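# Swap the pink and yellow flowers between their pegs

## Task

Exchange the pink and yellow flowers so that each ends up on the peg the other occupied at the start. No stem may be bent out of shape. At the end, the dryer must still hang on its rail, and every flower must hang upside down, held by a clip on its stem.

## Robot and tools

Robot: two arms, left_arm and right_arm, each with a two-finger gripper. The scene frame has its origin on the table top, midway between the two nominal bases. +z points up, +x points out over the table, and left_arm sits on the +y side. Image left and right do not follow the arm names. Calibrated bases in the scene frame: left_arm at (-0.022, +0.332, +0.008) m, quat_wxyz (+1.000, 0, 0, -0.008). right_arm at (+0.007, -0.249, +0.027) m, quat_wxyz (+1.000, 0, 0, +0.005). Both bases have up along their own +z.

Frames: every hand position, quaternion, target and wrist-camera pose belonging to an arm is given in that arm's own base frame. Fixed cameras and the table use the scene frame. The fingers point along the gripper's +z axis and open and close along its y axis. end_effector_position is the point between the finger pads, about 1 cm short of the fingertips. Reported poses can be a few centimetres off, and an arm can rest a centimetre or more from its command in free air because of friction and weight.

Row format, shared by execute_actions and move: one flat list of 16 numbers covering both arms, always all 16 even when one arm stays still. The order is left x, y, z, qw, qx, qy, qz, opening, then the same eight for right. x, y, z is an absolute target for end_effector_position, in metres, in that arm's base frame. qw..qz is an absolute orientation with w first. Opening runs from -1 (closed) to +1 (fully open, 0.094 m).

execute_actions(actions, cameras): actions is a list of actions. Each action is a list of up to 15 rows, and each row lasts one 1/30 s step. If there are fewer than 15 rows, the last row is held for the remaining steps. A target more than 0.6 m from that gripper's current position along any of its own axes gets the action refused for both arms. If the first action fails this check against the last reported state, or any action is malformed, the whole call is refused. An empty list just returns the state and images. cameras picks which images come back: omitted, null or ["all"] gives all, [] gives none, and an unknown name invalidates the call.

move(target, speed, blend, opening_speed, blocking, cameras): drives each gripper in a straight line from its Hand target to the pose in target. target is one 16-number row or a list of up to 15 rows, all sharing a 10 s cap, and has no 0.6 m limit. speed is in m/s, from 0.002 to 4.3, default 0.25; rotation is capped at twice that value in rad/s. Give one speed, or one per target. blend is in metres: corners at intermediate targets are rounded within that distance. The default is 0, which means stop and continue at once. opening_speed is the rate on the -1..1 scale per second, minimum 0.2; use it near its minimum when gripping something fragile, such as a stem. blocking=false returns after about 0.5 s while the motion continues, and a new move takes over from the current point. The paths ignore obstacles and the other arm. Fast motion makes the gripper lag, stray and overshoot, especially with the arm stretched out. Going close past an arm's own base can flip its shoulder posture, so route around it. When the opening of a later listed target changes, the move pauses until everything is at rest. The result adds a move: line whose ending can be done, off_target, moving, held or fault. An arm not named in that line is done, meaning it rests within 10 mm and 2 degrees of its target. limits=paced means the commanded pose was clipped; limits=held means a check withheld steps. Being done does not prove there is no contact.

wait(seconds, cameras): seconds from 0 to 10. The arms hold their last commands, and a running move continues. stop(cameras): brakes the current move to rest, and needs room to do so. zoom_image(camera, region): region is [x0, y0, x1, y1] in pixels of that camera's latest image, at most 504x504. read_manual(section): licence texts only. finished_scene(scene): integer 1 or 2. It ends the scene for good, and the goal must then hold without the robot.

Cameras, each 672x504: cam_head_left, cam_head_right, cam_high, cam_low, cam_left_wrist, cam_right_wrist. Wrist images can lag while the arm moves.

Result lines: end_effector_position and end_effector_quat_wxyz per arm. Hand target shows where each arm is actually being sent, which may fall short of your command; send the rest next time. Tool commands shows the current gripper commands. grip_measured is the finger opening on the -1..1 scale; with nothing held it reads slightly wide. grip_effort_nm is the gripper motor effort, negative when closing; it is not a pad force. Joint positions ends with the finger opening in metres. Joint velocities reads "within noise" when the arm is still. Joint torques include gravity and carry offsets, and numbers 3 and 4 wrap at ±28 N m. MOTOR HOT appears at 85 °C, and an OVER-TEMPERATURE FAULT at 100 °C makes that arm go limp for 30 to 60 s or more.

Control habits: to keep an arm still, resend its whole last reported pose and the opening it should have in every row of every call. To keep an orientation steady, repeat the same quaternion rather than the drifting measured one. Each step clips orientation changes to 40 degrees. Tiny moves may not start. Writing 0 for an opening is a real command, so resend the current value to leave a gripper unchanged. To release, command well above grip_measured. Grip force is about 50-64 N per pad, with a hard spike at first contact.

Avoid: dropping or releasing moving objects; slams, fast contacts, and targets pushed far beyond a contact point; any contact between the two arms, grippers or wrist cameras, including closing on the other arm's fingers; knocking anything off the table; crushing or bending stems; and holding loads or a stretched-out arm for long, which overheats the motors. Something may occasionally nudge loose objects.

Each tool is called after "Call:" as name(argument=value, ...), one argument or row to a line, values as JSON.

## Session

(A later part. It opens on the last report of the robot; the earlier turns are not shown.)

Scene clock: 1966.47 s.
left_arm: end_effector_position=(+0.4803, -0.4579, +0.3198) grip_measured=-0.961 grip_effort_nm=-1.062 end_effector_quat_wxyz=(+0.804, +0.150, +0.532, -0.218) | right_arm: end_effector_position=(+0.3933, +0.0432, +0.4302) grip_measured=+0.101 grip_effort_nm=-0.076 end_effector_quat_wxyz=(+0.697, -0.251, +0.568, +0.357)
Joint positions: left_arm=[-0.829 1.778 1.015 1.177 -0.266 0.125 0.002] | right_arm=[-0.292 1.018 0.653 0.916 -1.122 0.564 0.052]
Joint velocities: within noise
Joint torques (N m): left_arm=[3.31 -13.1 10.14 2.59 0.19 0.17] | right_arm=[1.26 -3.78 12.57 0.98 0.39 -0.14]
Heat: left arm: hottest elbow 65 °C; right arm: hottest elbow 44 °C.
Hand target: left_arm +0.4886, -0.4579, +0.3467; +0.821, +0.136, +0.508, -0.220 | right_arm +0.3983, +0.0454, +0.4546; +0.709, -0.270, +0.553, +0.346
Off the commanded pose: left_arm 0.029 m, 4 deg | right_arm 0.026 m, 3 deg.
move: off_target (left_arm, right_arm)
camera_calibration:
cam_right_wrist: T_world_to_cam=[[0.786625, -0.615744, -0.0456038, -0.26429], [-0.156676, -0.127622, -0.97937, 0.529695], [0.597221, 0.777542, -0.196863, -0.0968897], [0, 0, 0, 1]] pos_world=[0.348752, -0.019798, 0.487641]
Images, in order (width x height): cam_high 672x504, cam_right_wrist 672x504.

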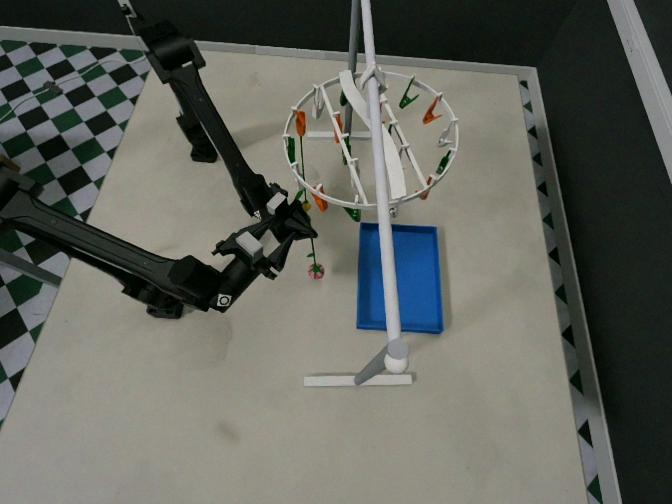

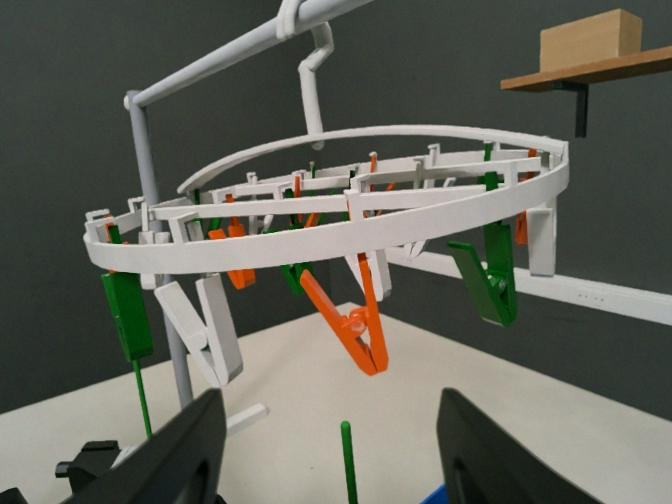

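Call:
move(
  target=[
    [0.490,-0.459,0.347,0.8214,0.1362,0.5083,-0.2201,-1,0.435,0.087,0.462,0.7083,-0.2699,0.5534,0.3455,0.0],
  ],
  speed=0.04,
  cameras=["cam_right_wrist","cam_high"],
)

Call:
zoom_image(
  camera="cam_high",
  region=[270, 160, 370, 260],
)

Scene clock: 1972.57 s.
left_arm: end_effector_position=(+0.4805, -0.4577, +0.3198) grip_measured=-0.961 grip_effort_nm=-1.067 end_effector_quat_wxyz=(+0.804, +0.150, +0.532, -0.218) | right_arm: end_effector_position=(+0.4270, +0.0836, +0.4374) grip_measured=+0.001 grip_effort_nm=-0.081 end_effector_quat_wxyz=(+0.697, -0.254, +0.569, +0.355)
Joint positions: left_arm=[-0.829 1.778 1.015 1.177 -0.266 0.125 0.002] | right_arm=[-0.143 1.062 0.727 0.757 -0.993 0.41 0.047]
Joint velocities: within noise
Joint torques (N m): left_arm=[3.25 -13.1 10.14 2.59 0.19 0.16] | right_arm=[1.32 -4.89 12.93 1.28 0.3 -0.12]
Heat: left arm: hottest elbow 66 °C; right arm: hottest elbow 44 °C.
Hand target: left_arm +0.4888, -0.4577, +0.3467; +0.821, +0.136, +0.508, -0.220 | right_arm +0.4334, +0.0866, +0.4615; +0.709, -0.270, +0.553, +0.346
Off the commanded pose: left_arm 0.029 m, 4 deg | right_arm 0.026 m, 3 deg.
move: off_target (left_arm, right_arm)
camera_calibration:
cam_right_wrist: T_world_to_cam=[[0.78665, -0.616147, -0.0393037, -0.268235], [-0.154313, -0.134577, -0.978814, 0.546482], [0.597803, 0.776049, -0.200945, -0.145391], [0, 0, 0, 1]] pos_world=[0.382252, 0.0211028, 0.495145]
Images, in order (width x height): cam_high 672x504, cam_right_wrist 672x504.

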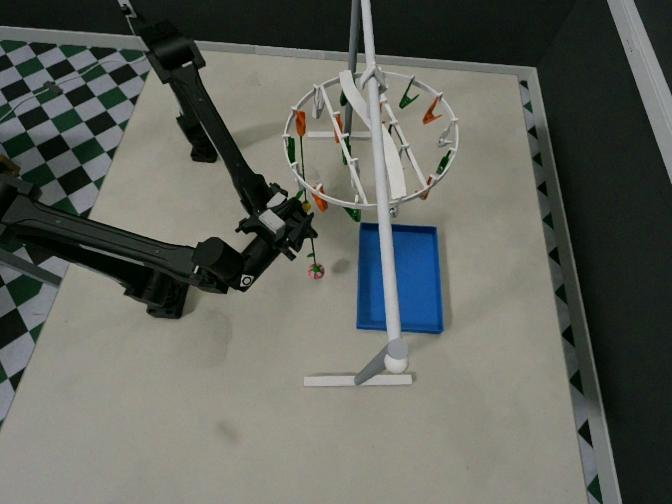

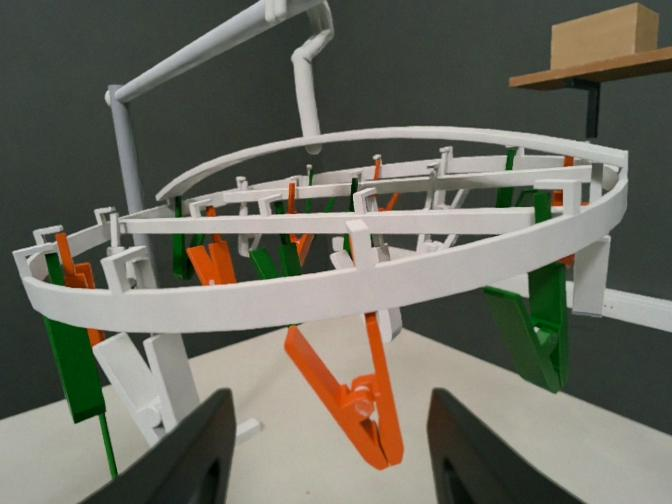

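Scaled by 5.040 from the camera's 672x504 image, which has a finer 960x720 frame.

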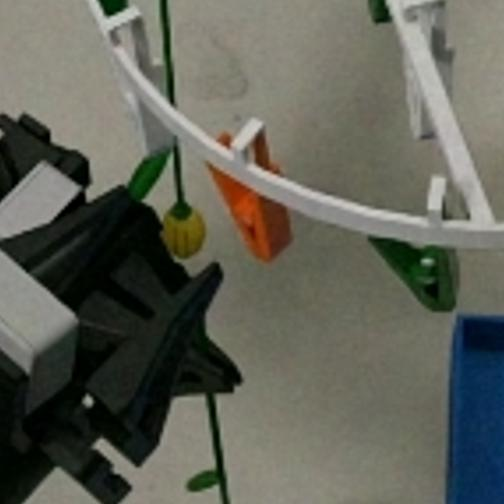

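Call:
move(
  target=[
    [0.490,-0.459,0.347,0.8214,0.1362,0.5083,-0.2201,-1,0.451,0.107,0.462,0.7083,-0.2699,0.5534,0.3455,0.0],
  ],
  speed=0.04,
  cameras=["cam_right_wrist"],
)

Call:
move(
  target=[
    [0.490,-0.459,0.347,0.8214,0.1362,0.5083,-0.2201,-1,0.463,0.121,0.462,0.7083,-0.2699,0.5534,0.3455,0.0],
  ],
  speed=0.04,
  cameras=["cam_right_wrist","cam_high"],
)

Call:
zoom_image(
  camera="cam_high",
  region=[270, 160, 370, 260],
)

Scene clock: 1980.00 s.
left_arm: end_effector_position=(+0.4805, -0.4577, +0.3198) grip_measured=-0.961 grip_effort_nm=-1.062 end_effector_quat_wxyz=(+0.804, +0.150, +0.532, -0.218) | right_arm: end_effector_position=(+0.4426, +0.1032, +0.4371) grip_measured=+0.001 grip_effort_nm=-0.081 end_effector_quat_wxyz=(+0.697, -0.255, +0.569, +0.354)
Joint positions: left_arm=[-0.829 1.778 1.015 1.177 -0.266 0.125 0.002] | right_arm=[-0.079 1.097 0.758 0.722 -0.936 0.363 0.047]
Joint velocities: within noise
Joint torques (N m): left_arm=[3.31 -13.1 10.11 2.59 0.2 0.17] | right_arm=[1.44 -5.3 12.98 1.26 0.28 -0.14]
Heat: left arm: hottest elbow 67 °C; right arm: hottest elbow 45 °C.
Hand target: left_arm +0.4888, -0.4577, +0.3467; +0.821, +0.136, +0.508, -0.220 | right_arm +0.4493, +0.1067, +0.4613; +0.708, -0.270, +0.553, +0.346
Off the commanded pose: left_arm 0.029 m, 4 deg | right_arm 0.026 m, 3 deg.
move: off_target (left_arm, right_arm)
camera_calibration:
cam_right_wrist: T_world_to_cam=[[0.786964, -0.615823, -0.0380818, -0.269255], [-0.1546, -0.13706, -0.978424, 0.551467], [0.597316, 0.775872, -0.203068, -0.168757], [0, 0, 0, 1]] pos_world=[0.397952, 0.0407039, 0.495045]
Images, in order (width x height): cam_right_wrist 672x504.

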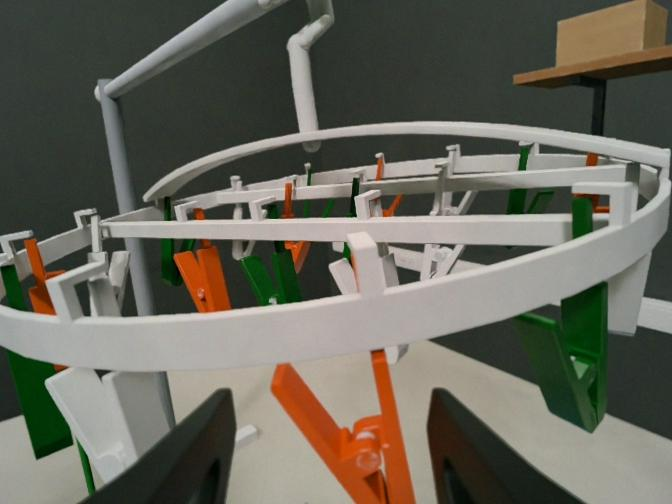

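Scene clock: 1981.07 s.
left_arm: end_effector_position=(+0.4805, -0.4577, +0.3198) grip_measured=-0.961 grip_effort_nm=-1.062 end_effector_quat_wxyz=(+0.804, +0.150, +0.532, -0.218) | right_arm: end_effector_position=(+0.4545, +0.1167, +0.4369) grip_measured=+0.001 grip_effort_nm=-0.076 end_effector_quat_wxyz=(+0.696, -0.256, +0.570, +0.354)
Joint positions: left_arm=[-0.829 1.778 1.015 1.177 -0.266 0.125 0.002] | right_arm=[-0.038 1.127 0.783 0.705 -0.898 0.336 0.047]
Joint velocities: within noise
Joint torques (N m): left_arm=[3.25 -13.04 10.14 2.59 0.19 0.17] | right_arm=[1.32 -6.07 13.12 1.24 0.26 -0.14]
Heat: left arm: hottest elbow 67 °C; right arm: hottest elbow 45 °C.
Hand target: left_arm +0.4888, -0.4577, +0.3467; +0.821, +0.136, +0.508, -0.220 | right_arm +0.4613, +0.1207, +0.4613; +0.708, -0.270, +0.553, +0.346
Off the commanded pose: left_arm 0.029 m, 4 deg | right_arm 0.027 m, 3 deg.
move: off_target (left_arm, right_arm)
camera_calibration:
cam_right_wrist: T_world_to_cam=[[0.786984, -0.615843, -0.037327, -0.270568], [-0.154877, -0.138629, -0.978159, 0.555154], [0.597218, 0.775577, -0.204479, -0.18576], [0, 0, 0, 1]] pos_world=[0.409852, 0.0544042, 0.494945]
Images, in order (width x height): cam_high 672x504, cam_right_wrist 672x504.

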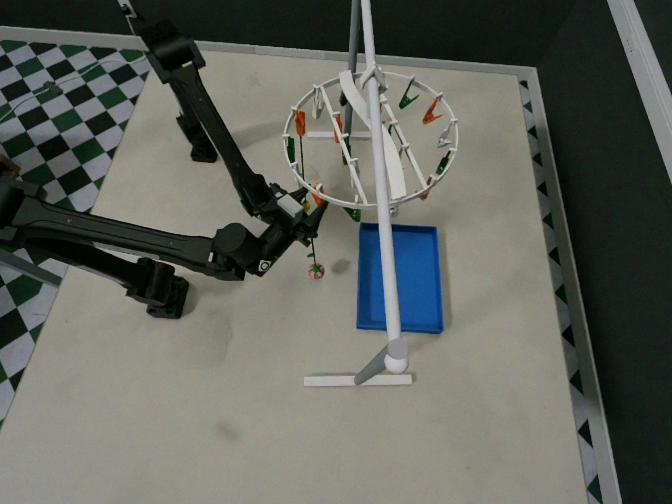

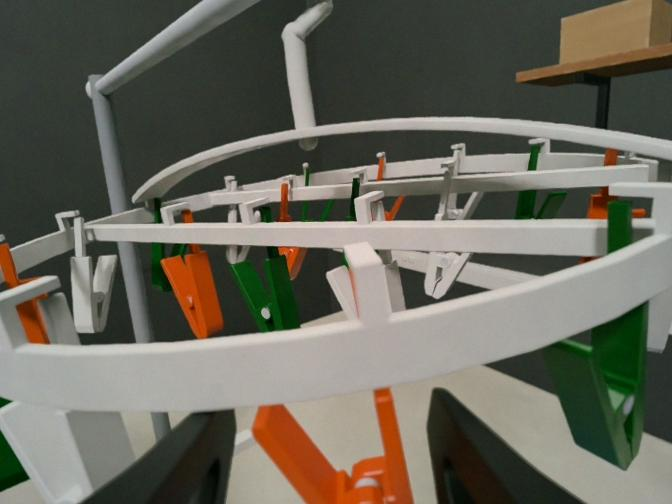

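Scaled by 5.040 from the camera's 672x504 image, which has a finer 960x720 frame.

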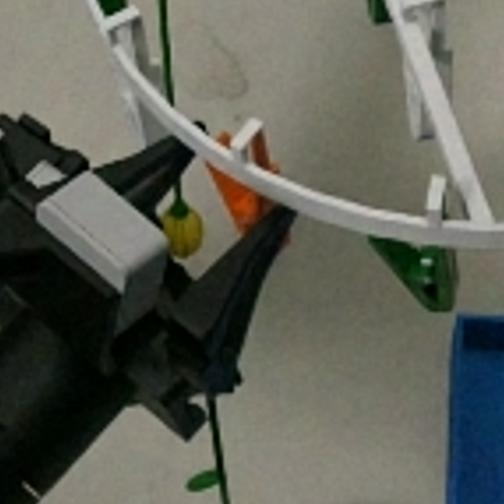

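Call:
move(
  target=[
    [0.490,-0.459,0.347,0.8214,0.1362,0.5083,-0.2201,-1,0.470,0.129,0.463,0.7083,-0.2699,0.5534,0.3455,0.0],
    [0.490,-0.459,0.347,0.8214,0.1362,0.5083,-0.2201,-1,0.470,0.129,0.463,0.7083,-0.2699,0.5534,0.3455,-0.4],
  ],
  speed=0.04,
  opening_speed=0.4,
  cameras=["cam_right_wrist","cam_high"],
)

Call:
zoom_image(
  camera="cam_high",
  region=[270, 160, 370, 260],
)

Scene clock: 1987.17 s.
left_arm: end_effector_position=(+0.4805, -0.4577, +0.3198) grip_measured=-0.961 grip_effort_nm=-1.062 end_effector_quat_wxyz=(+0.804, +0.150, +0.532, -0.218) | right_arm: end_effector_position=(+0.4614, +0.1243, +0.4384) grip_measured=-0.396 grip_effort_nm=-0.183 end_effector_quat_wxyz=(+0.697, -0.257, +0.569, +0.353)
Joint positions: left_arm=[-0.829 1.778 1.015 1.177 -0.266 0.126 0.002] | right_arm=[-0.016 1.143 0.802 0.693 -0.878 0.32 0.028]
Joint velocities: within noise
Joint torques (N m): left_arm=[3.25 -13.1 10.13 2.58 0.19 0.16] | right_arm=[1.08 -6.48 13.01 1.26 0.22 -0.11]
Heat: left arm: hottest elbow 68 °C; right arm: hottest elbow 47 °C.
Hand target: left_arm +0.4888, -0.4577, +0.3467; +0.821, +0.136, +0.508, -0.220 | right_arm +0.4684, +0.1287, +0.4625; +0.708, -0.270, +0.553, +0.346
Off the commanded pose: left_arm 0.029 m, 4 deg | right_arm 0.026 m, 3 deg.
move: off_target (left_arm, right_arm); target 2's new opening was sent with right_arm's hand 0.027 m and 3 deg from that target
camera_calibration:
cam_right_wrist: T_world_to_cam=[[0.786465, -0.616678, -0.0343762, -0.27224], [-0.152872, -0.140431, -0.978217, 0.558035], [0.598417, 0.774589, -0.204717, -0.195745], [0, 0, 0, 1]] pos_world=[0.416552, 0.0621032, 0.496449]
Images, in order (width x height): cam_high 672x504, cam_right_wrist 672x504.

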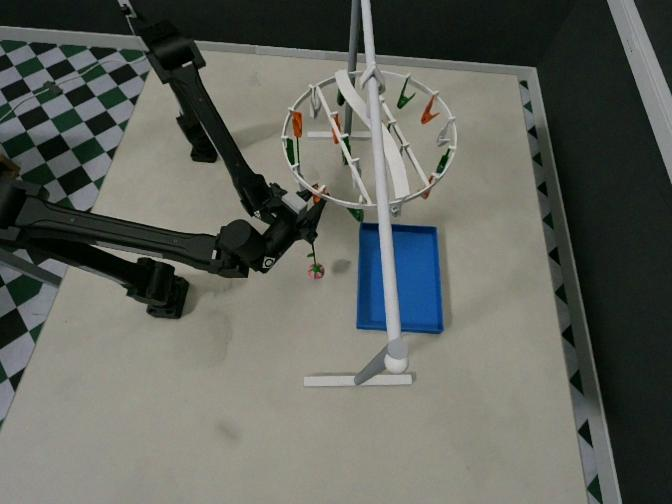

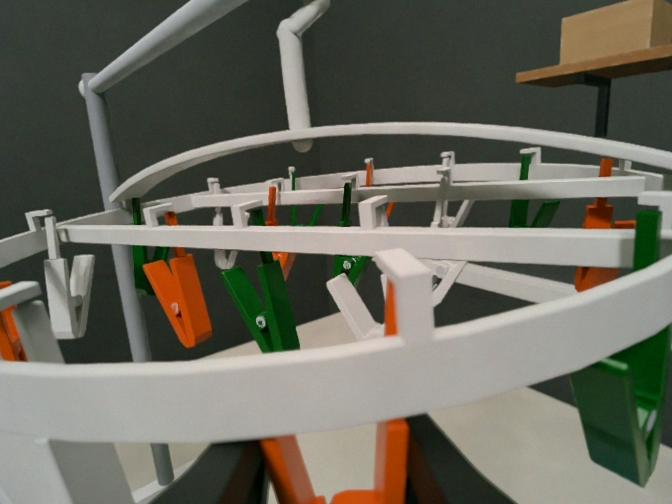

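Scaled by 5.040 from the camera's 672x504 image, which has a finer 960x720 frame.

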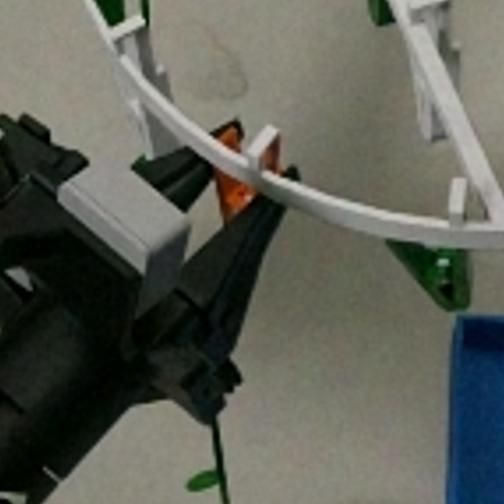

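Call:
move(
  target=[
    [0.490,-0.459,0.347,0.8214,0.1362,0.5083,-0.2201,-1,0.470,0.129,0.463,0.7083,-0.2699,0.5534,0.3455,-0.65],
    [0.490,-0.459,0.347,0.8214,0.1362,0.5083,-0.2201,-1,0.470,0.129,0.463,0.7083,-0.2699,0.5534,0.3455,-0.95],
  ],
  opening_speed=0.4,
  cameras=["cam_right_wrist","cam_left_wrist","cam_high"],
)

Call:
zoom_image(
  camera="cam_high",
  region=[270, 160, 370, 260],
)

Scene clock: 1992.43 s.
left_arm: end_effector_position=(+0.4805, -0.4577, +0.3198) grip_measured=-0.961 grip_effort_nm=-1.067 end_effector_quat_wxyz=(+0.804, +0.150, +0.532, -0.218) | right_arm: end_effector_position=(+0.4615, +0.1243, +0.4384) grip_measured=-0.574 grip_effort_nm=-1.033 end_effector_quat_wxyz=(+0.697, -0.256, +0.569, +0.353)
Joint positions: left_arm=[-0.829 1.778 1.015 1.177 -0.266 0.126 0.002] | right_arm=[-0.016 1.143 0.802 0.693 -0.877 0.32 0.02]
Joint velocities: within noise
Joint torques (N m): left_arm=[3.25 -13.1 10.13 2.58 0.19 0.17] | right_arm=[1.38 -6.48 13.07 1.28 0.24 -0.11]
Heat: left arm: hottest elbow 68 °C; right arm: hottest elbow 49 °C.
Hand target: left_arm +0.4888, -0.4577, +0.3467; +0.821, +0.136, +0.508, -0.220 | right_arm +0.4684, +0.1286, +0.4625; +0.708, -0.270, +0.553, +0.346
Off the commanded pose: left_arm 0.029 m, 4 deg | right_arm 0.026 m, 3 deg.
move: off_target (left_arm, right_arm); target 2's new opening was sent with right_arm's hand 0.026 m and 3 deg from that target
camera_calibration:
cam_left_wrist: T_world_to_cam=[[-0.501031, -0.865191, -0.0203001, -0.148897], [-0.0203926, 0.035253, -0.99917, 0.38414], [0.865189, -0.500202, -0.0353063, -0.542849], [0, 0, 0, 1]] pos_world=[0.402898, -0.413901, 0.361632]
cam_right_wrist: T_world_to_cam=[[0.786233, -0.616971, -0.0344238, -0.27218], [-0.152898, -0.140264, -0.978237, 0.558061], [0.598715, 0.774386, -0.204614, -0.195966], [0, 0, 0, 1]] pos_world=[0.416651, 0.0621026, 0.496449]
Images, in order (width x height): cam_high 672x504, cam_left_wrist 672x504, cam_right_wrist 672x504.

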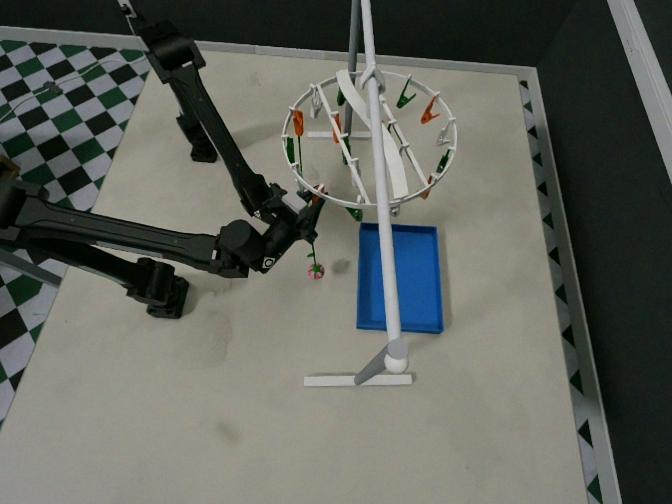

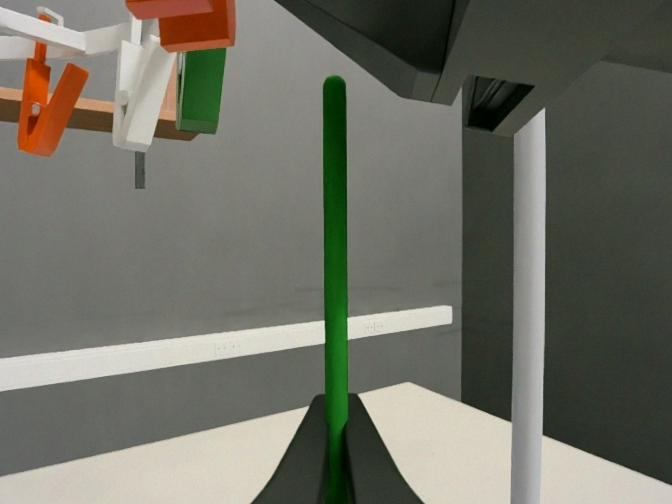

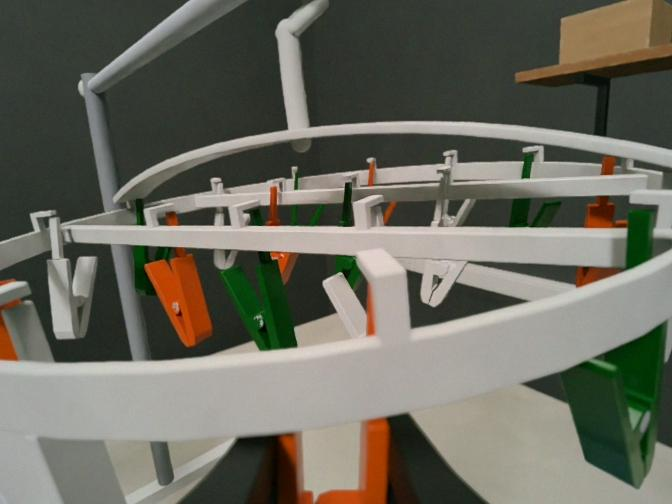

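Scaled by 5.040 from the camera's 672x504 image, which has a finer 960x720 frame.

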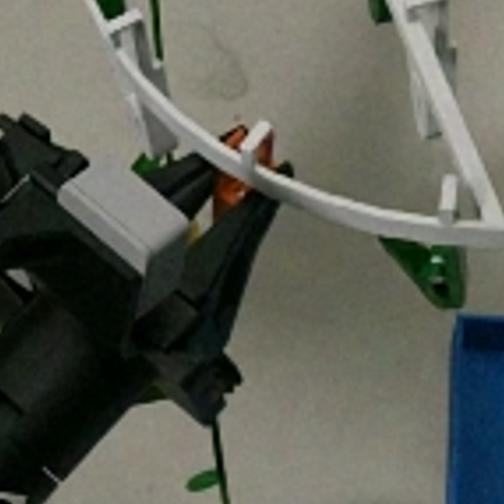

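Call:
move(
  target=[
    [0.500,-0.448,0.343,0.8214,0.1362,0.5083,-0.2201,-1,0.470,0.129,0.463,0.7083,-0.2699,0.5534,0.3455,-0.95],
  ],
  speed=0.03,
  cameras=["cam_left_wrist","cam_head_right"],
)

Scene clock: 2001.53 s.
left_arm: end_effector_position=(+0.4912, -0.4462, +0.3217) grip_measured=-0.961 grip_effort_nm=-1.067 end_effector_quat_wxyz=(+0.808, +0.150, +0.528, -0.213) | right_arm: end_effector_position=(+0.4615, +0.1243, +0.4384) grip_measured=-0.574 grip_effort_nm=-1.038 end_effector_quat_wxyz=(+0.697, -0.256, +0.569, +0.353)
Joint positions: left_arm=[-0.799 1.778 1.015 1.184 -0.241 0.126 0.002] | right_arm=[-0.016 1.143 0.802 0.693 -0.877 0.32 0.02]
Joint velocities: within noise
Joint torques (N m): left_arm=[3.14 -12.69 9.81 2.59 0.19 0.01] | right_arm=[1.32 -6.48 13.07 1.29 0.22 -0.12]
Heat: left arm: hottest elbow 69 °C; right arm: hottest elbow 51 °C.
Hand target: left_arm +0.4990, -0.4471, +0.3428; +0.821, +0.136, +0.508, -0.220 | right_arm +0.4684, +0.1286, +0.4625; +0.708, -0.270, +0.553, +0.346
Off the commanded pose: left_arm 0.023 m, 3 deg | right_arm 0.026 m, 3 deg.
move: off_target (left_arm, right_arm)
camera_calibration:
cam_left_wrist: T_world_to_cam=[[-0.494575, -0.868679, -0.0281597, -0.135662], [-0.00846788, 0.0372142, -0.999271, 0.380938], [0.869094, -0.493976, -0.0257611, -0.54859], [0, 0, 0, 1]] pos_world=[0.412907, -0.403013, 0.362708]
Images, in order (width x height): cam_head_right 672x504, cam_left_wrist 672x504.

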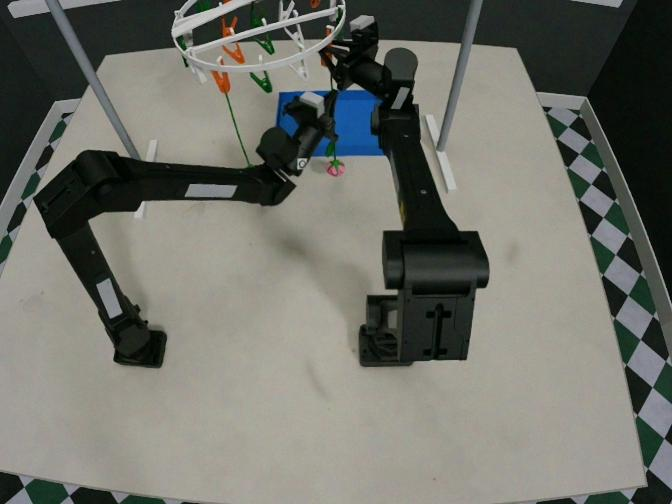

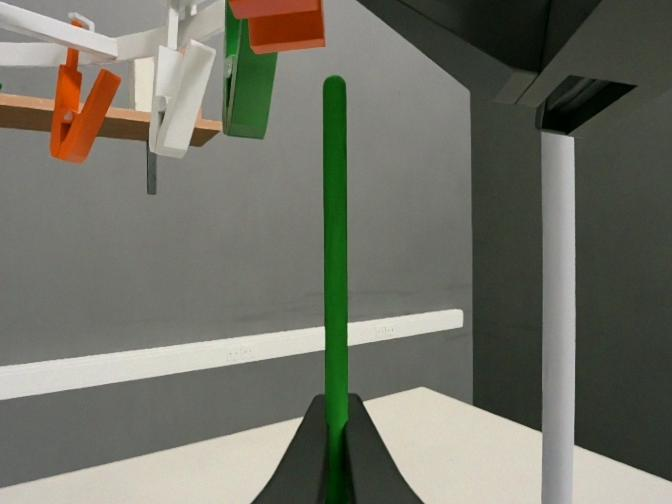

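Call:
zoom_image(
  camera="cam_left_wrist",
  region=[215, 0, 375, 120],
)

Scaled by 3.150 from the camera's 672x504 image, which has a finer 960x720 frame.

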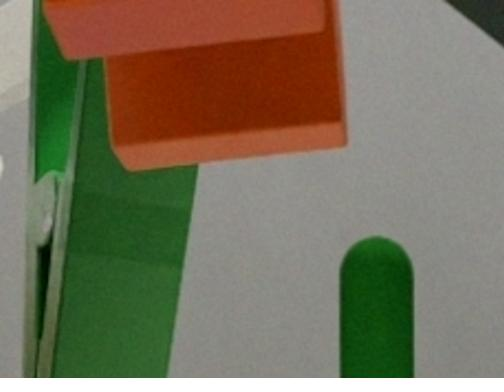

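Call:
move(
  target=[0.510,-0.437,0.343,0.8214,0.1362,0.5083,-0.2201,-1,0.470,0.129,0.463,0.7083,-0.2699,0.5534,0.3455,-0.95],
  speed=0.03,
  cameras=["cam_left_wrist","cam_right_wrist"],
)

Scene clock: 2015.77 s.
left_arm: end_effector_position=(+0.5016, -0.4355, +0.3222) grip_measured=-0.961 grip_effort_nm=-1.062 end_effector_quat_wxyz=(+0.809, +0.151, +0.527, -0.211) | right_arm: end_effector_position=(+0.4615, +0.1243, +0.4384) grip_measured=-0.574 grip_effort_nm=-1.038 end_effector_quat_wxyz=(+0.697, -0.256, +0.569, +0.353)
Joint positions: left_arm=[-0.77 1.778 1.015 1.184 -0.215 0.119 0.002] | right_arm=[-0.016 1.143 0.802 0.693 -0.877 0.32 0.02]
Joint velocities: within noise
Joint torques (N m): left_arm=[3.08 -12.81 9.68 2.45 0.18 -0.06] | right_arm=[1.26 -6.48 13.04 1.26 0.23 -0.11]
Heat: left arm: hottest elbow 69 °C; right arm: hottest elbow 55 °C.
Hand target: left_arm +0.5090, -0.4363, +0.3429; +0.821, +0.137, +0.508, -0.220 | right_arm +0.4684, +0.1286, +0.4625; +0.708, -0.270, +0.553, +0.346
Off the commanded pose: left_arm 0.023 m, 3 deg | right_arm 0.026 m, 3 deg.
move: off_target (left_arm, right_arm)
camera_calibration:
cam_left_wrist: T_world_to_cam=[[-0.492158, -0.869914, -0.0320962, -0.121707], [-0.00434747, 0.0393266, -0.999217, 0.379895], [0.870495, -0.491633, -0.0231368, -0.552855], [0, 0, 0, 1]] pos_world=[0.42301, -0.392617, 0.3629]
cam_right_wrist: T_world_to_cam=[[0.786233, -0.616971, -0.0344238, -0.27218], [-0.152898, -0.140264, -0.978237, 0.558061], [0.598715, 0.774386, -0.204614, -0.195966], [0, 0, 0, 1]] pos_world=[0.416651, 0.0621026, 0.496449]
Images, in order (width x height): cam_left_wrist 672x504, cam_right_wrist 672x504.

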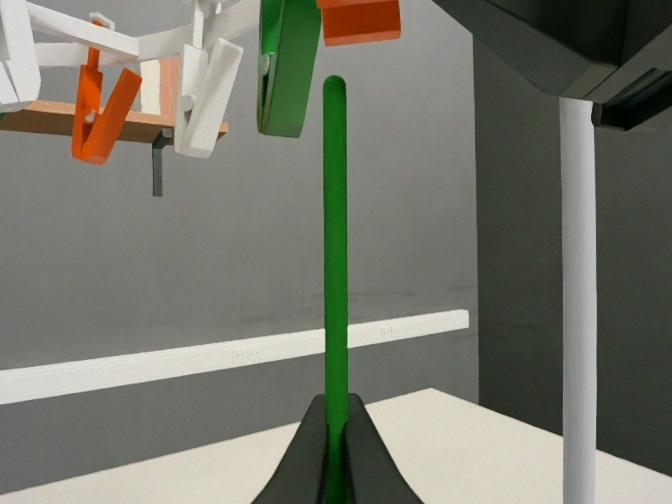

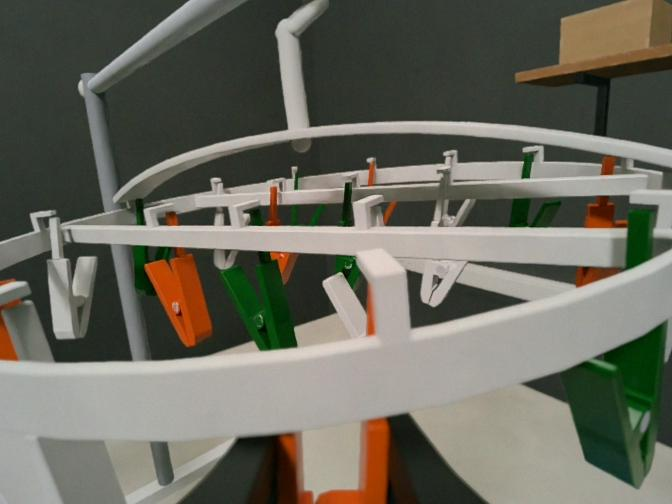

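Call:
zoom_image(
  camera="cam_left_wrist",
  region=[215, 0, 415, 150],
)

Call:
zoom_image(
  camera="cam_right_wrist",
  region=[200, 350, 460, 504],
)

Scaled by 2.520 from the camera's 672x504 image, which has a finer 960x720 frame.

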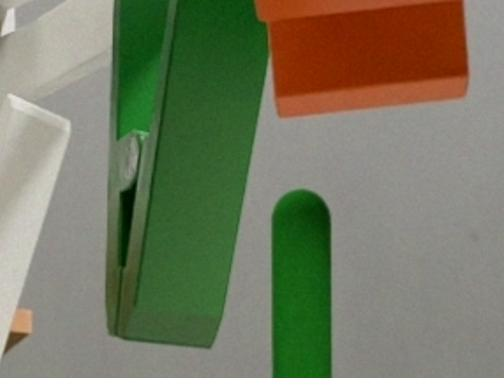

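Scaled by 1.938 from the camera's 672x504 image, which has a finer 960x720 frame.

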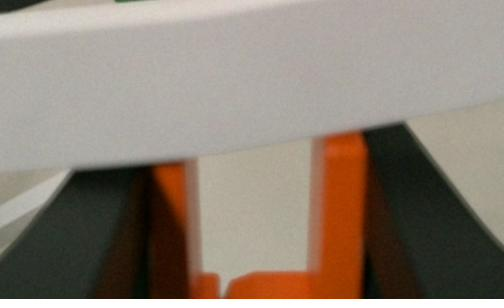

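Call:
move(
  target=[0.508,-0.444,0.343,0.8214,0.1362,0.5083,-0.2201,-1,0.470,0.129,0.463,0.7083,-0.2699,0.5534,0.3455,-0.95],
  speed=0.03,
  cameras=["cam_left_wrist"],
)

Call:
zoom_image(
  camera="cam_left_wrist",
  region=[215, 0, 415, 150],
)

Scene clock: 2030.97 s.
left_arm: end_effector_position=(+0.5026, -0.4350, +0.3238) grip_measured=-0.961 grip_effort_nm=-1.067 end_effector_quat_wxyz=(+0.810, +0.148, +0.526, -0.211) | right_arm: end_effector_position=(+0.4615, +0.1243, +0.4384) grip_measured=-0.574 grip_effort_nm=-1.033 end_effector_quat_wxyz=(+0.697, -0.256, +0.569, +0.353)
Joint positions: left_arm=[-0.77 1.778 1.019 1.184 -0.221 0.118 0.002] | right_arm=[-0.016 1.143 0.802 0.693 -0.877 0.32 0.02]
Joint velocities: within noise
Joint torques (N m): left_arm=[2.2 -12.4 10.11 2.4 0 -0.01] | right_arm=[1.26 -6.42 13.08 1.22 0.22 -0.12]
Heat: left arm: hottest elbow 69 °C; right arm: hottest elbow 58 °C.
Hand target: left_arm +0.5068, -0.4430, +0.3426; +0.821, +0.136, +0.509, -0.220 | right_arm +0.4684, +0.1286, +0.4625; +0.708, -0.270, +0.553, +0.346
Off the commanded pose: left_arm 0.022 m, 3 deg | right_arm 0.026 m, 3 deg.
move: off_target (left_arm, right_arm)
camera_calibration:
cam_left_wrist: T_world_to_cam=[[-0.487577, -0.872629, -0.028074, -0.125628], [-0.0041791, 0.0344874, -0.999396, 0.379384], [0.87307, -0.487165, -0.0204621, -0.553653], [0, 0, 0, 1]] pos_world=[0.42371, -0.392431, 0.364299]
Images, in order (width x height): cam_left_wrist 672x504.

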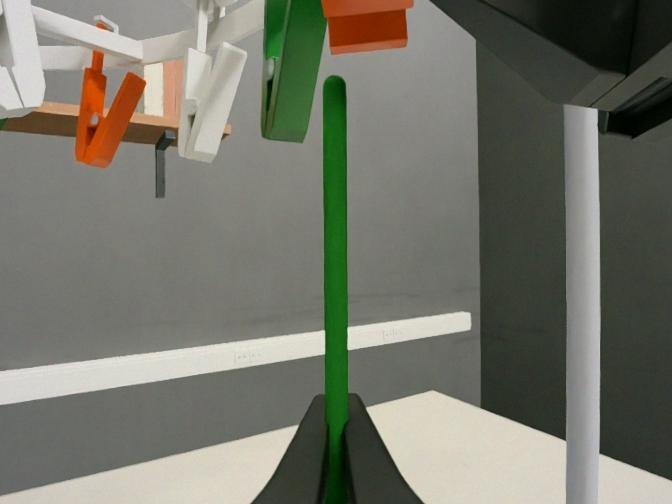

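Scaled by 2.520 from the camera's 672x504 image, which has a finer 960x720 frame.

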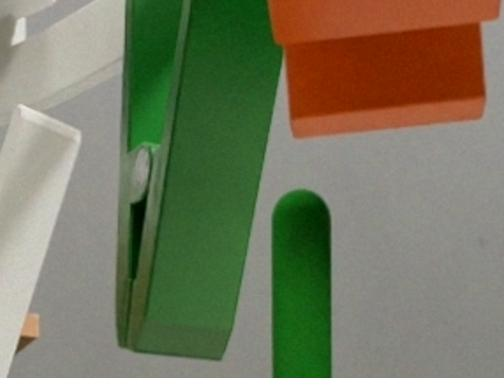

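Call:
move(
  target=[0.503,-0.452,0.343,0.8214,0.1362,0.5083,-0.2201,-1,0.470,0.129,0.463,0.7083,-0.2699,0.5534,0.3455,-0.95],
  speed=0.03,
  cameras=["cam_left_wrist"],
)

Call:
zoom_image(
  camera="cam_left_wrist",
  region=[215, 0, 415, 150],
)

Scene clock: 2036.17 s.
left_arm: end_effector_position=(+0.4993, -0.4399, +0.3269) grip_measured=-0.961 grip_effort_nm=-1.062 end_effector_quat_wxyz=(+0.811, +0.143, +0.525, -0.212) | right_arm: end_effector_position=(+0.4615, +0.1243, +0.4384) grip_measured=-0.574 grip_effort_nm=-1.033 end_effector_quat_wxyz=(+0.697, -0.256, +0.569, +0.353)
Joint positions: left_arm=[-0.782 1.778 1.025 1.184 -0.237 0.118 0.002] | right_arm=[-0.016 1.143 0.802 0.693 -0.877 0.32 0.02]
Joint velocities: within noise
Joint torques (N m): left_arm=[1.9 -11.99 10.17 2.36 -0.01 0.1] | right_arm=[1.32 -6.3 13.04 1.33 0.22 -0.11]
Heat: left arm: hottest elbow 68 °C; right arm: hottest elbow 58 °C.
Hand target: left_arm +0.5020, -0.4511, +0.3426; +0.821, +0.136, +0.509, -0.220 | right_arm +0.4684, +0.1286, +0.4625; +0.708, -0.270, +0.553, +0.346
Off the commanded pose: left_arm 0.020 m, 3 deg | right_arm 0.026 m, 3 deg.
move: off_target (left_arm, right_arm)
camera_calibration:
cam_left_wrist: T_world_to_cam=[[-0.486101, -0.873673, -0.0200236, -0.135136], [-0.00382359, 0.0250389, -0.999679, 0.378426], [0.873894, -0.485868, -0.015512, -0.554475], [0, 0, 0, 1]] pos_world=[0.42031, -0.396942, 0.366997]
Images, in order (width x height): cam_left_wrist 672x504.

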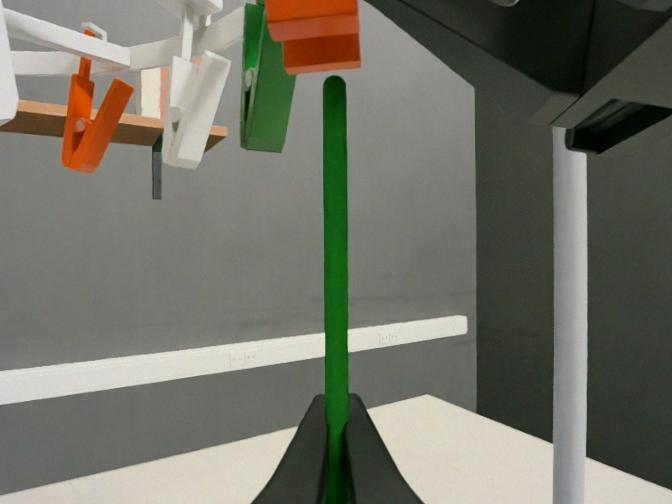

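Scaled by 2.520 from the camera's 672x504 image, which has a finer 960x720 frame.

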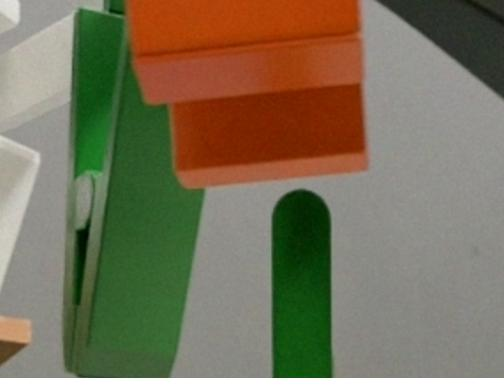

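Call:
move(
  target=[0.509,-0.452,0.341,0.8214,0.1362,0.5083,-0.2201,-1,0.470,0.129,0.463,0.7083,-0.2699,0.5534,0.3455,-0.95],
  speed=0.03,
  cameras=["cam_left_wrist"],
)

Call:
zoom_image(
  camera="cam_left_wrist",
  region=[215, 0, 415, 150],
)

Scene clock: 2043.77 s.
left_arm: end_effector_position=(+0.5018, -0.4435, +0.3248) grip_measured=-0.961 grip_effort_nm=-1.062 end_effector_quat_wxyz=(+0.811, +0.145, +0.525, -0.213) | right_arm: end_effector_position=(+0.4615, +0.1243, +0.4384) grip_measured=-0.574 grip_effort_nm=-1.028 end_effector_quat_wxyz=(+0.697, -0.256, +0.569, +0.353)
Joint positions: left_arm=[-0.783 1.79 1.037 1.184 -0.235 0.118 0.002] | right_arm=[-0.016 1.143 0.802 0.693 -0.877 0.32 0.02]
Joint velocities: within noise
Joint torques (N m): left_arm=[2.49 -12.16 10.19 2.35 0.21 0.05] | right_arm=[1.26 -6.42 13.04 1.25 0.23 -0.11]
Heat: left arm: hottest elbow 68 °C; right arm: hottest elbow 59 °C.
Hand target: left_arm +0.5080, -0.4511, +0.3408; +0.821, +0.136, +0.508, -0.220 | right_arm +0.4684, +0.1286, +0.4625; +0.708, -0.270, +0.553, +0.346
Off the commanded pose: left_arm 0.020 m, 3 deg | right_arm 0.026 m, 3 deg.
move: off_target (left_arm, right_arm)
camera_calibration:
cam_left_wrist: T_world_to_cam=[[-0.488294, -0.872426, -0.0210181, -0.135177], [-0.00379325, 0.0262062, -0.999649, 0.376868], [0.872671, -0.488044, -0.0161057, -0.558615], [0, 0, 0, 1]] pos_world=[0.42291, -0.400436, 0.364898]
Images, in order (width x height): cam_left_wrist 672x504.

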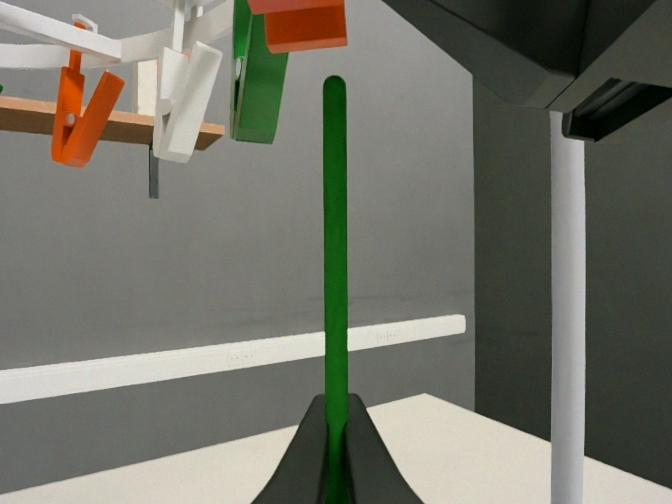

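Scaled by 2.520 from the camera's 672x504 image, which has a finer 960x720 frame.

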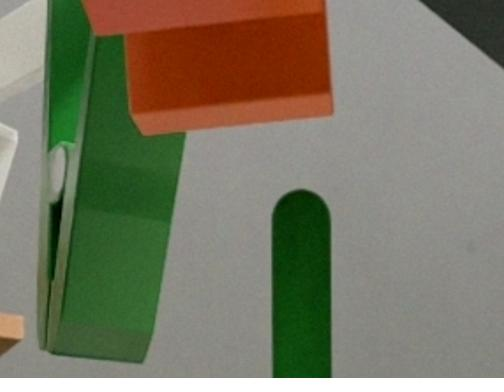

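Call:
move(
  target=[0.512,-0.440,0.341,0.8214,0.1362,0.5083,-0.2201,-1,0.470,0.129,0.463,0.7083,-0.2699,0.5534,0.3455,-0.95],
  speed=0.03,
  cameras=["cam_left_wrist"],
)

Call:
zoom_image(
  camera="cam_left_wrist",
  region=[215, 0, 415, 150],
)

Scene clock: 2050.53 s.
left_arm: end_effector_position=(+0.5044, -0.4414, +0.3255) grip_measured=-0.961 grip_effort_nm=-1.067 end_effector_quat_wxyz=(+0.811, +0.149, +0.523, -0.214) | right_arm: end_effector_position=(+0.4615, +0.1243, +0.4384) grip_measured=-0.574 grip_effort_nm=-1.033 end_effector_quat_wxyz=(+0.697, -0.256, +0.569, +0.353)
Joint positions: left_arm=[-0.773 1.79 1.038 1.184 -0.217 0.118 0.002] | right_arm=[-0.016 1.143 0.802 0.693 -0.877 0.32 0.02]
Joint velocities: within noise
Joint torques (N m): left_arm=[3.08 -13.04 8.92 2.5 0.19 -0.06] | right_arm=[1.14 -6.42 13.03 1.31 0.23 -0.11]
Heat: left arm: hottest elbow 69 °C; right arm: hottest elbow 60 °C.
Hand target: left_arm +0.5114, -0.4396, +0.3408; +0.821, +0.136, +0.508, -0.220 | right_arm +0.4684, +0.1286, +0.4625; +0.708, -0.270, +0.553, +0.346
Off the commanded pose: left_arm 0.017 m, 3 deg | right_arm 0.026 m, 3 deg.
move: off_target (left_arm, right_arm)
camera_calibration:
cam_left_wrist: T_world_to_cam=[[-0.493993, -0.869016, -0.0279761, -0.125411], [0.00220209, 0.0309256, -0.999519, 0.376582], [0.869463, -0.493817, -0.0133634, -0.561723], [0, 0, 0, 1]] pos_world=[0.425615, -0.398019, 0.365386]
Images, in order (width x height): cam_left_wrist 672x504.

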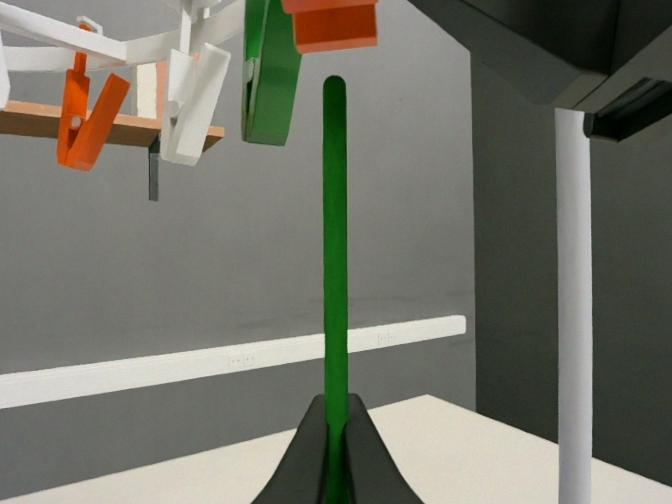

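Scaled by 2.520 from the camera's 672x504 image, which has a finer 960x720 frame.

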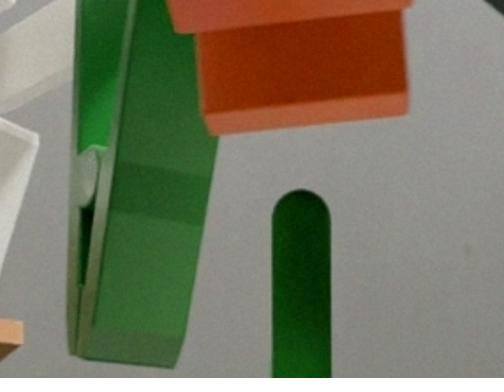

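Call:
move(
  target=[0.512,-0.440,0.352,0.8214,0.1362,0.5083,-0.2201,-1,0.470,0.129,0.463,0.7083,-0.2699,0.5534,0.3455,-0.95],
  speed=0.03,
  cameras=["cam_left_wrist"],
)

Call:
zoom_image(
  camera="cam_left_wrist",
  region=[215, 0, 415, 150],
)

Scene clock: 2055.03 s.
left_arm: end_effector_position=(+0.5047, -0.4410, +0.3255) grip_measured=-0.961 grip_effort_nm=-1.067 end_effector_quat_wxyz=(+0.811, +0.149, +0.523, -0.214) | right_arm: end_effector_position=(+0.4615, +0.1243, +0.4384) grip_measured=-0.574 grip_effort_nm=-1.043 end_effector_quat_wxyz=(+0.697, -0.256, +0.569, +0.353)
Joint positions: left_arm=[-0.773 1.79 1.038 1.184 -0.217 0.118 0.002] | right_arm=[-0.016 1.143 0.802 0.693 -0.877 0.32 0.02]
Joint velocities: within noise
Joint torques (N m): left_arm=[3.14 -14.56 9.36 1.39 0.18 -0.06] | right_arm=[1.38 -6.42 13.08 1.26 0.23 -0.13]
Heat: left arm: hottest elbow 69 °C; right arm: hottest elbow 61 °C.
Hand target: left_arm +0.5109, -0.4391, +0.3518; +0.821, +0.136, +0.508, -0.220 | right_arm +0.4684, +0.1286, +0.4625; +0.708, -0.270, +0.553, +0.346
Off the commanded pose: left_arm 0.028 m, 3 deg | right_arm 0.026 m, 3 deg.
move: off_target (left_arm, right_arm)
camera_calibration:
cam_left_wrist: T_world_to_cam=[[-0.493678, -0.869187, -0.0282005, -0.125123], [0.00230299, 0.0311208, -0.999513, 0.376605], [0.869642, -0.493503, -0.0133619, -0.561787], [0, 0, 0, 1]] pos_world=[0.425915, -0.397719, 0.365386]
Images, in order (width x height): cam_left_wrist 672x504.

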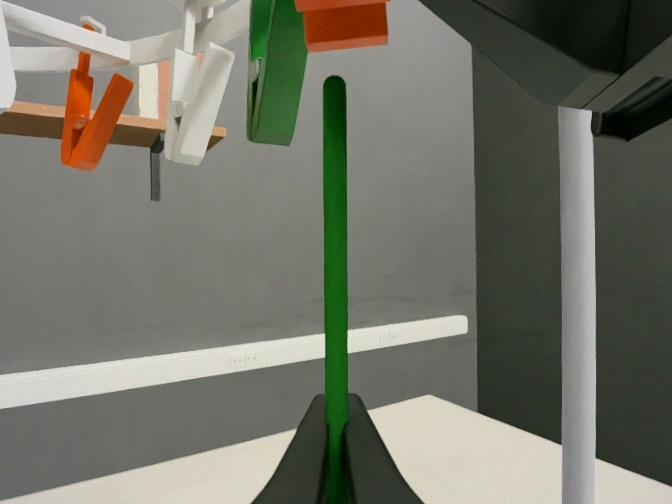

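Scaled by 2.520 from the camera's 672x504 image, which has a finer 960x720 frame.

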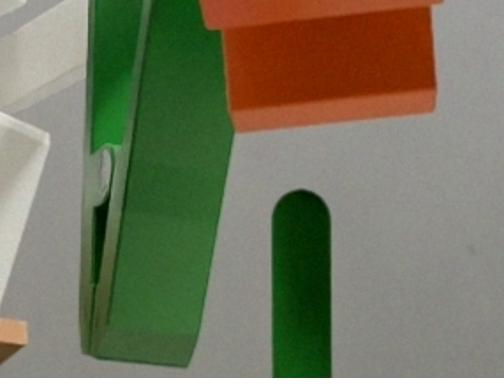

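Call:
move(
  target=[0.511,-0.443,0.362,0.8214,0.1362,0.5083,-0.2201,-1,0.470,0.129,0.463,0.7083,-0.2699,0.5534,0.3455,-0.95],
  speed=0.03,
  cameras=["cam_left_wrist"],
)

Call:
zoom_image(
  camera="cam_left_wrist",
  region=[215, 0, 415, 150],
)

Scene clock: 2058.50 s.
left_arm: end_effector_position=(+0.5053, -0.4416, +0.3257) grip_measured=-0.961 grip_effort_nm=-1.067 end_effector_quat_wxyz=(+0.808, +0.152, +0.529, -0.212) | right_arm: end_effector_position=(+0.4615, +0.1243, +0.4384) grip_measured=-0.574 grip_effort_nm=-1.038 end_effector_quat_wxyz=(+0.697, -0.256, +0.569, +0.353)
Joint positions: left_arm=[-0.773 1.781 1.038 1.159 -0.217 0.118 0.002] | right_arm=[-0.016 1.143 0.802 0.693 -0.877 0.32 0.02]
Joint velocities: within noise
Joint torques (N m): left_arm=[2.78 -15.09 10.13 1.4 0 -0.03] | right_arm=[1.44 -6.48 13.01 1.28 0.23 -0.12]
Heat: left arm: hottest elbow 69 °C; right arm: hottest elbow 61 °C.
Hand target: left_arm +0.5093, -0.4416, +0.3616; +0.821, +0.136, +0.508, -0.220 | right_arm +0.4684, +0.1286, +0.4625; +0.708, -0.270, +0.553, +0.346
Off the commanded pose: left_arm 0.037 m, 4 deg | right_arm 0.026 m, 3 deg.
move: off_target (left_arm, right_arm)
camera_calibration:
cam_left_wrist: T_world_to_cam=[[-0.494, -0.868867, -0.03217, -0.123644], [-0.00918739, 0.0422142, -0.999066, 0.387317], [0.869413, -0.493243, -0.0288365, -0.557189], [0, 0, 0, 1]] pos_world=[0.426906, -0.398611, 0.36691]
Images, in order (width x height): cam_left_wrist 672x504.

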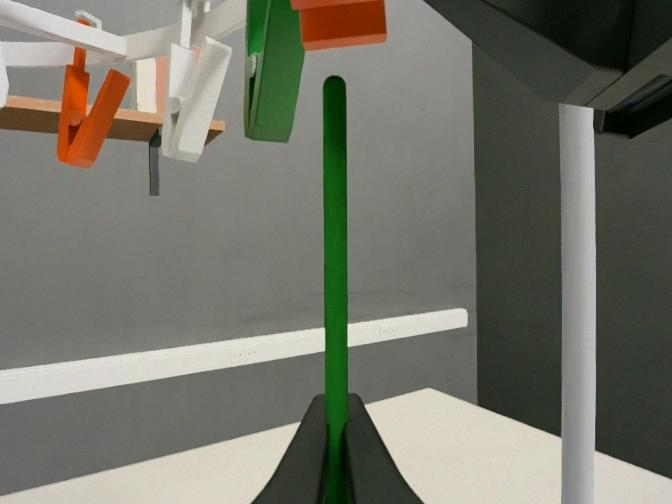

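Scaled by 2.520 from the camera's 672x504 image, which has a finer 960x720 frame.

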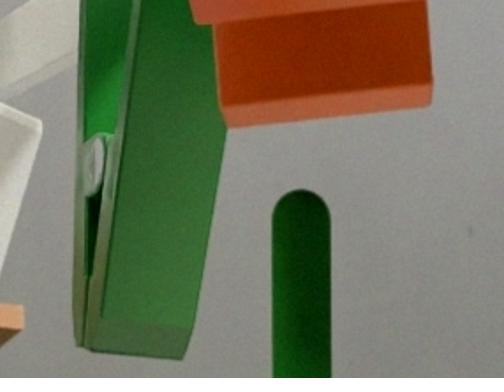

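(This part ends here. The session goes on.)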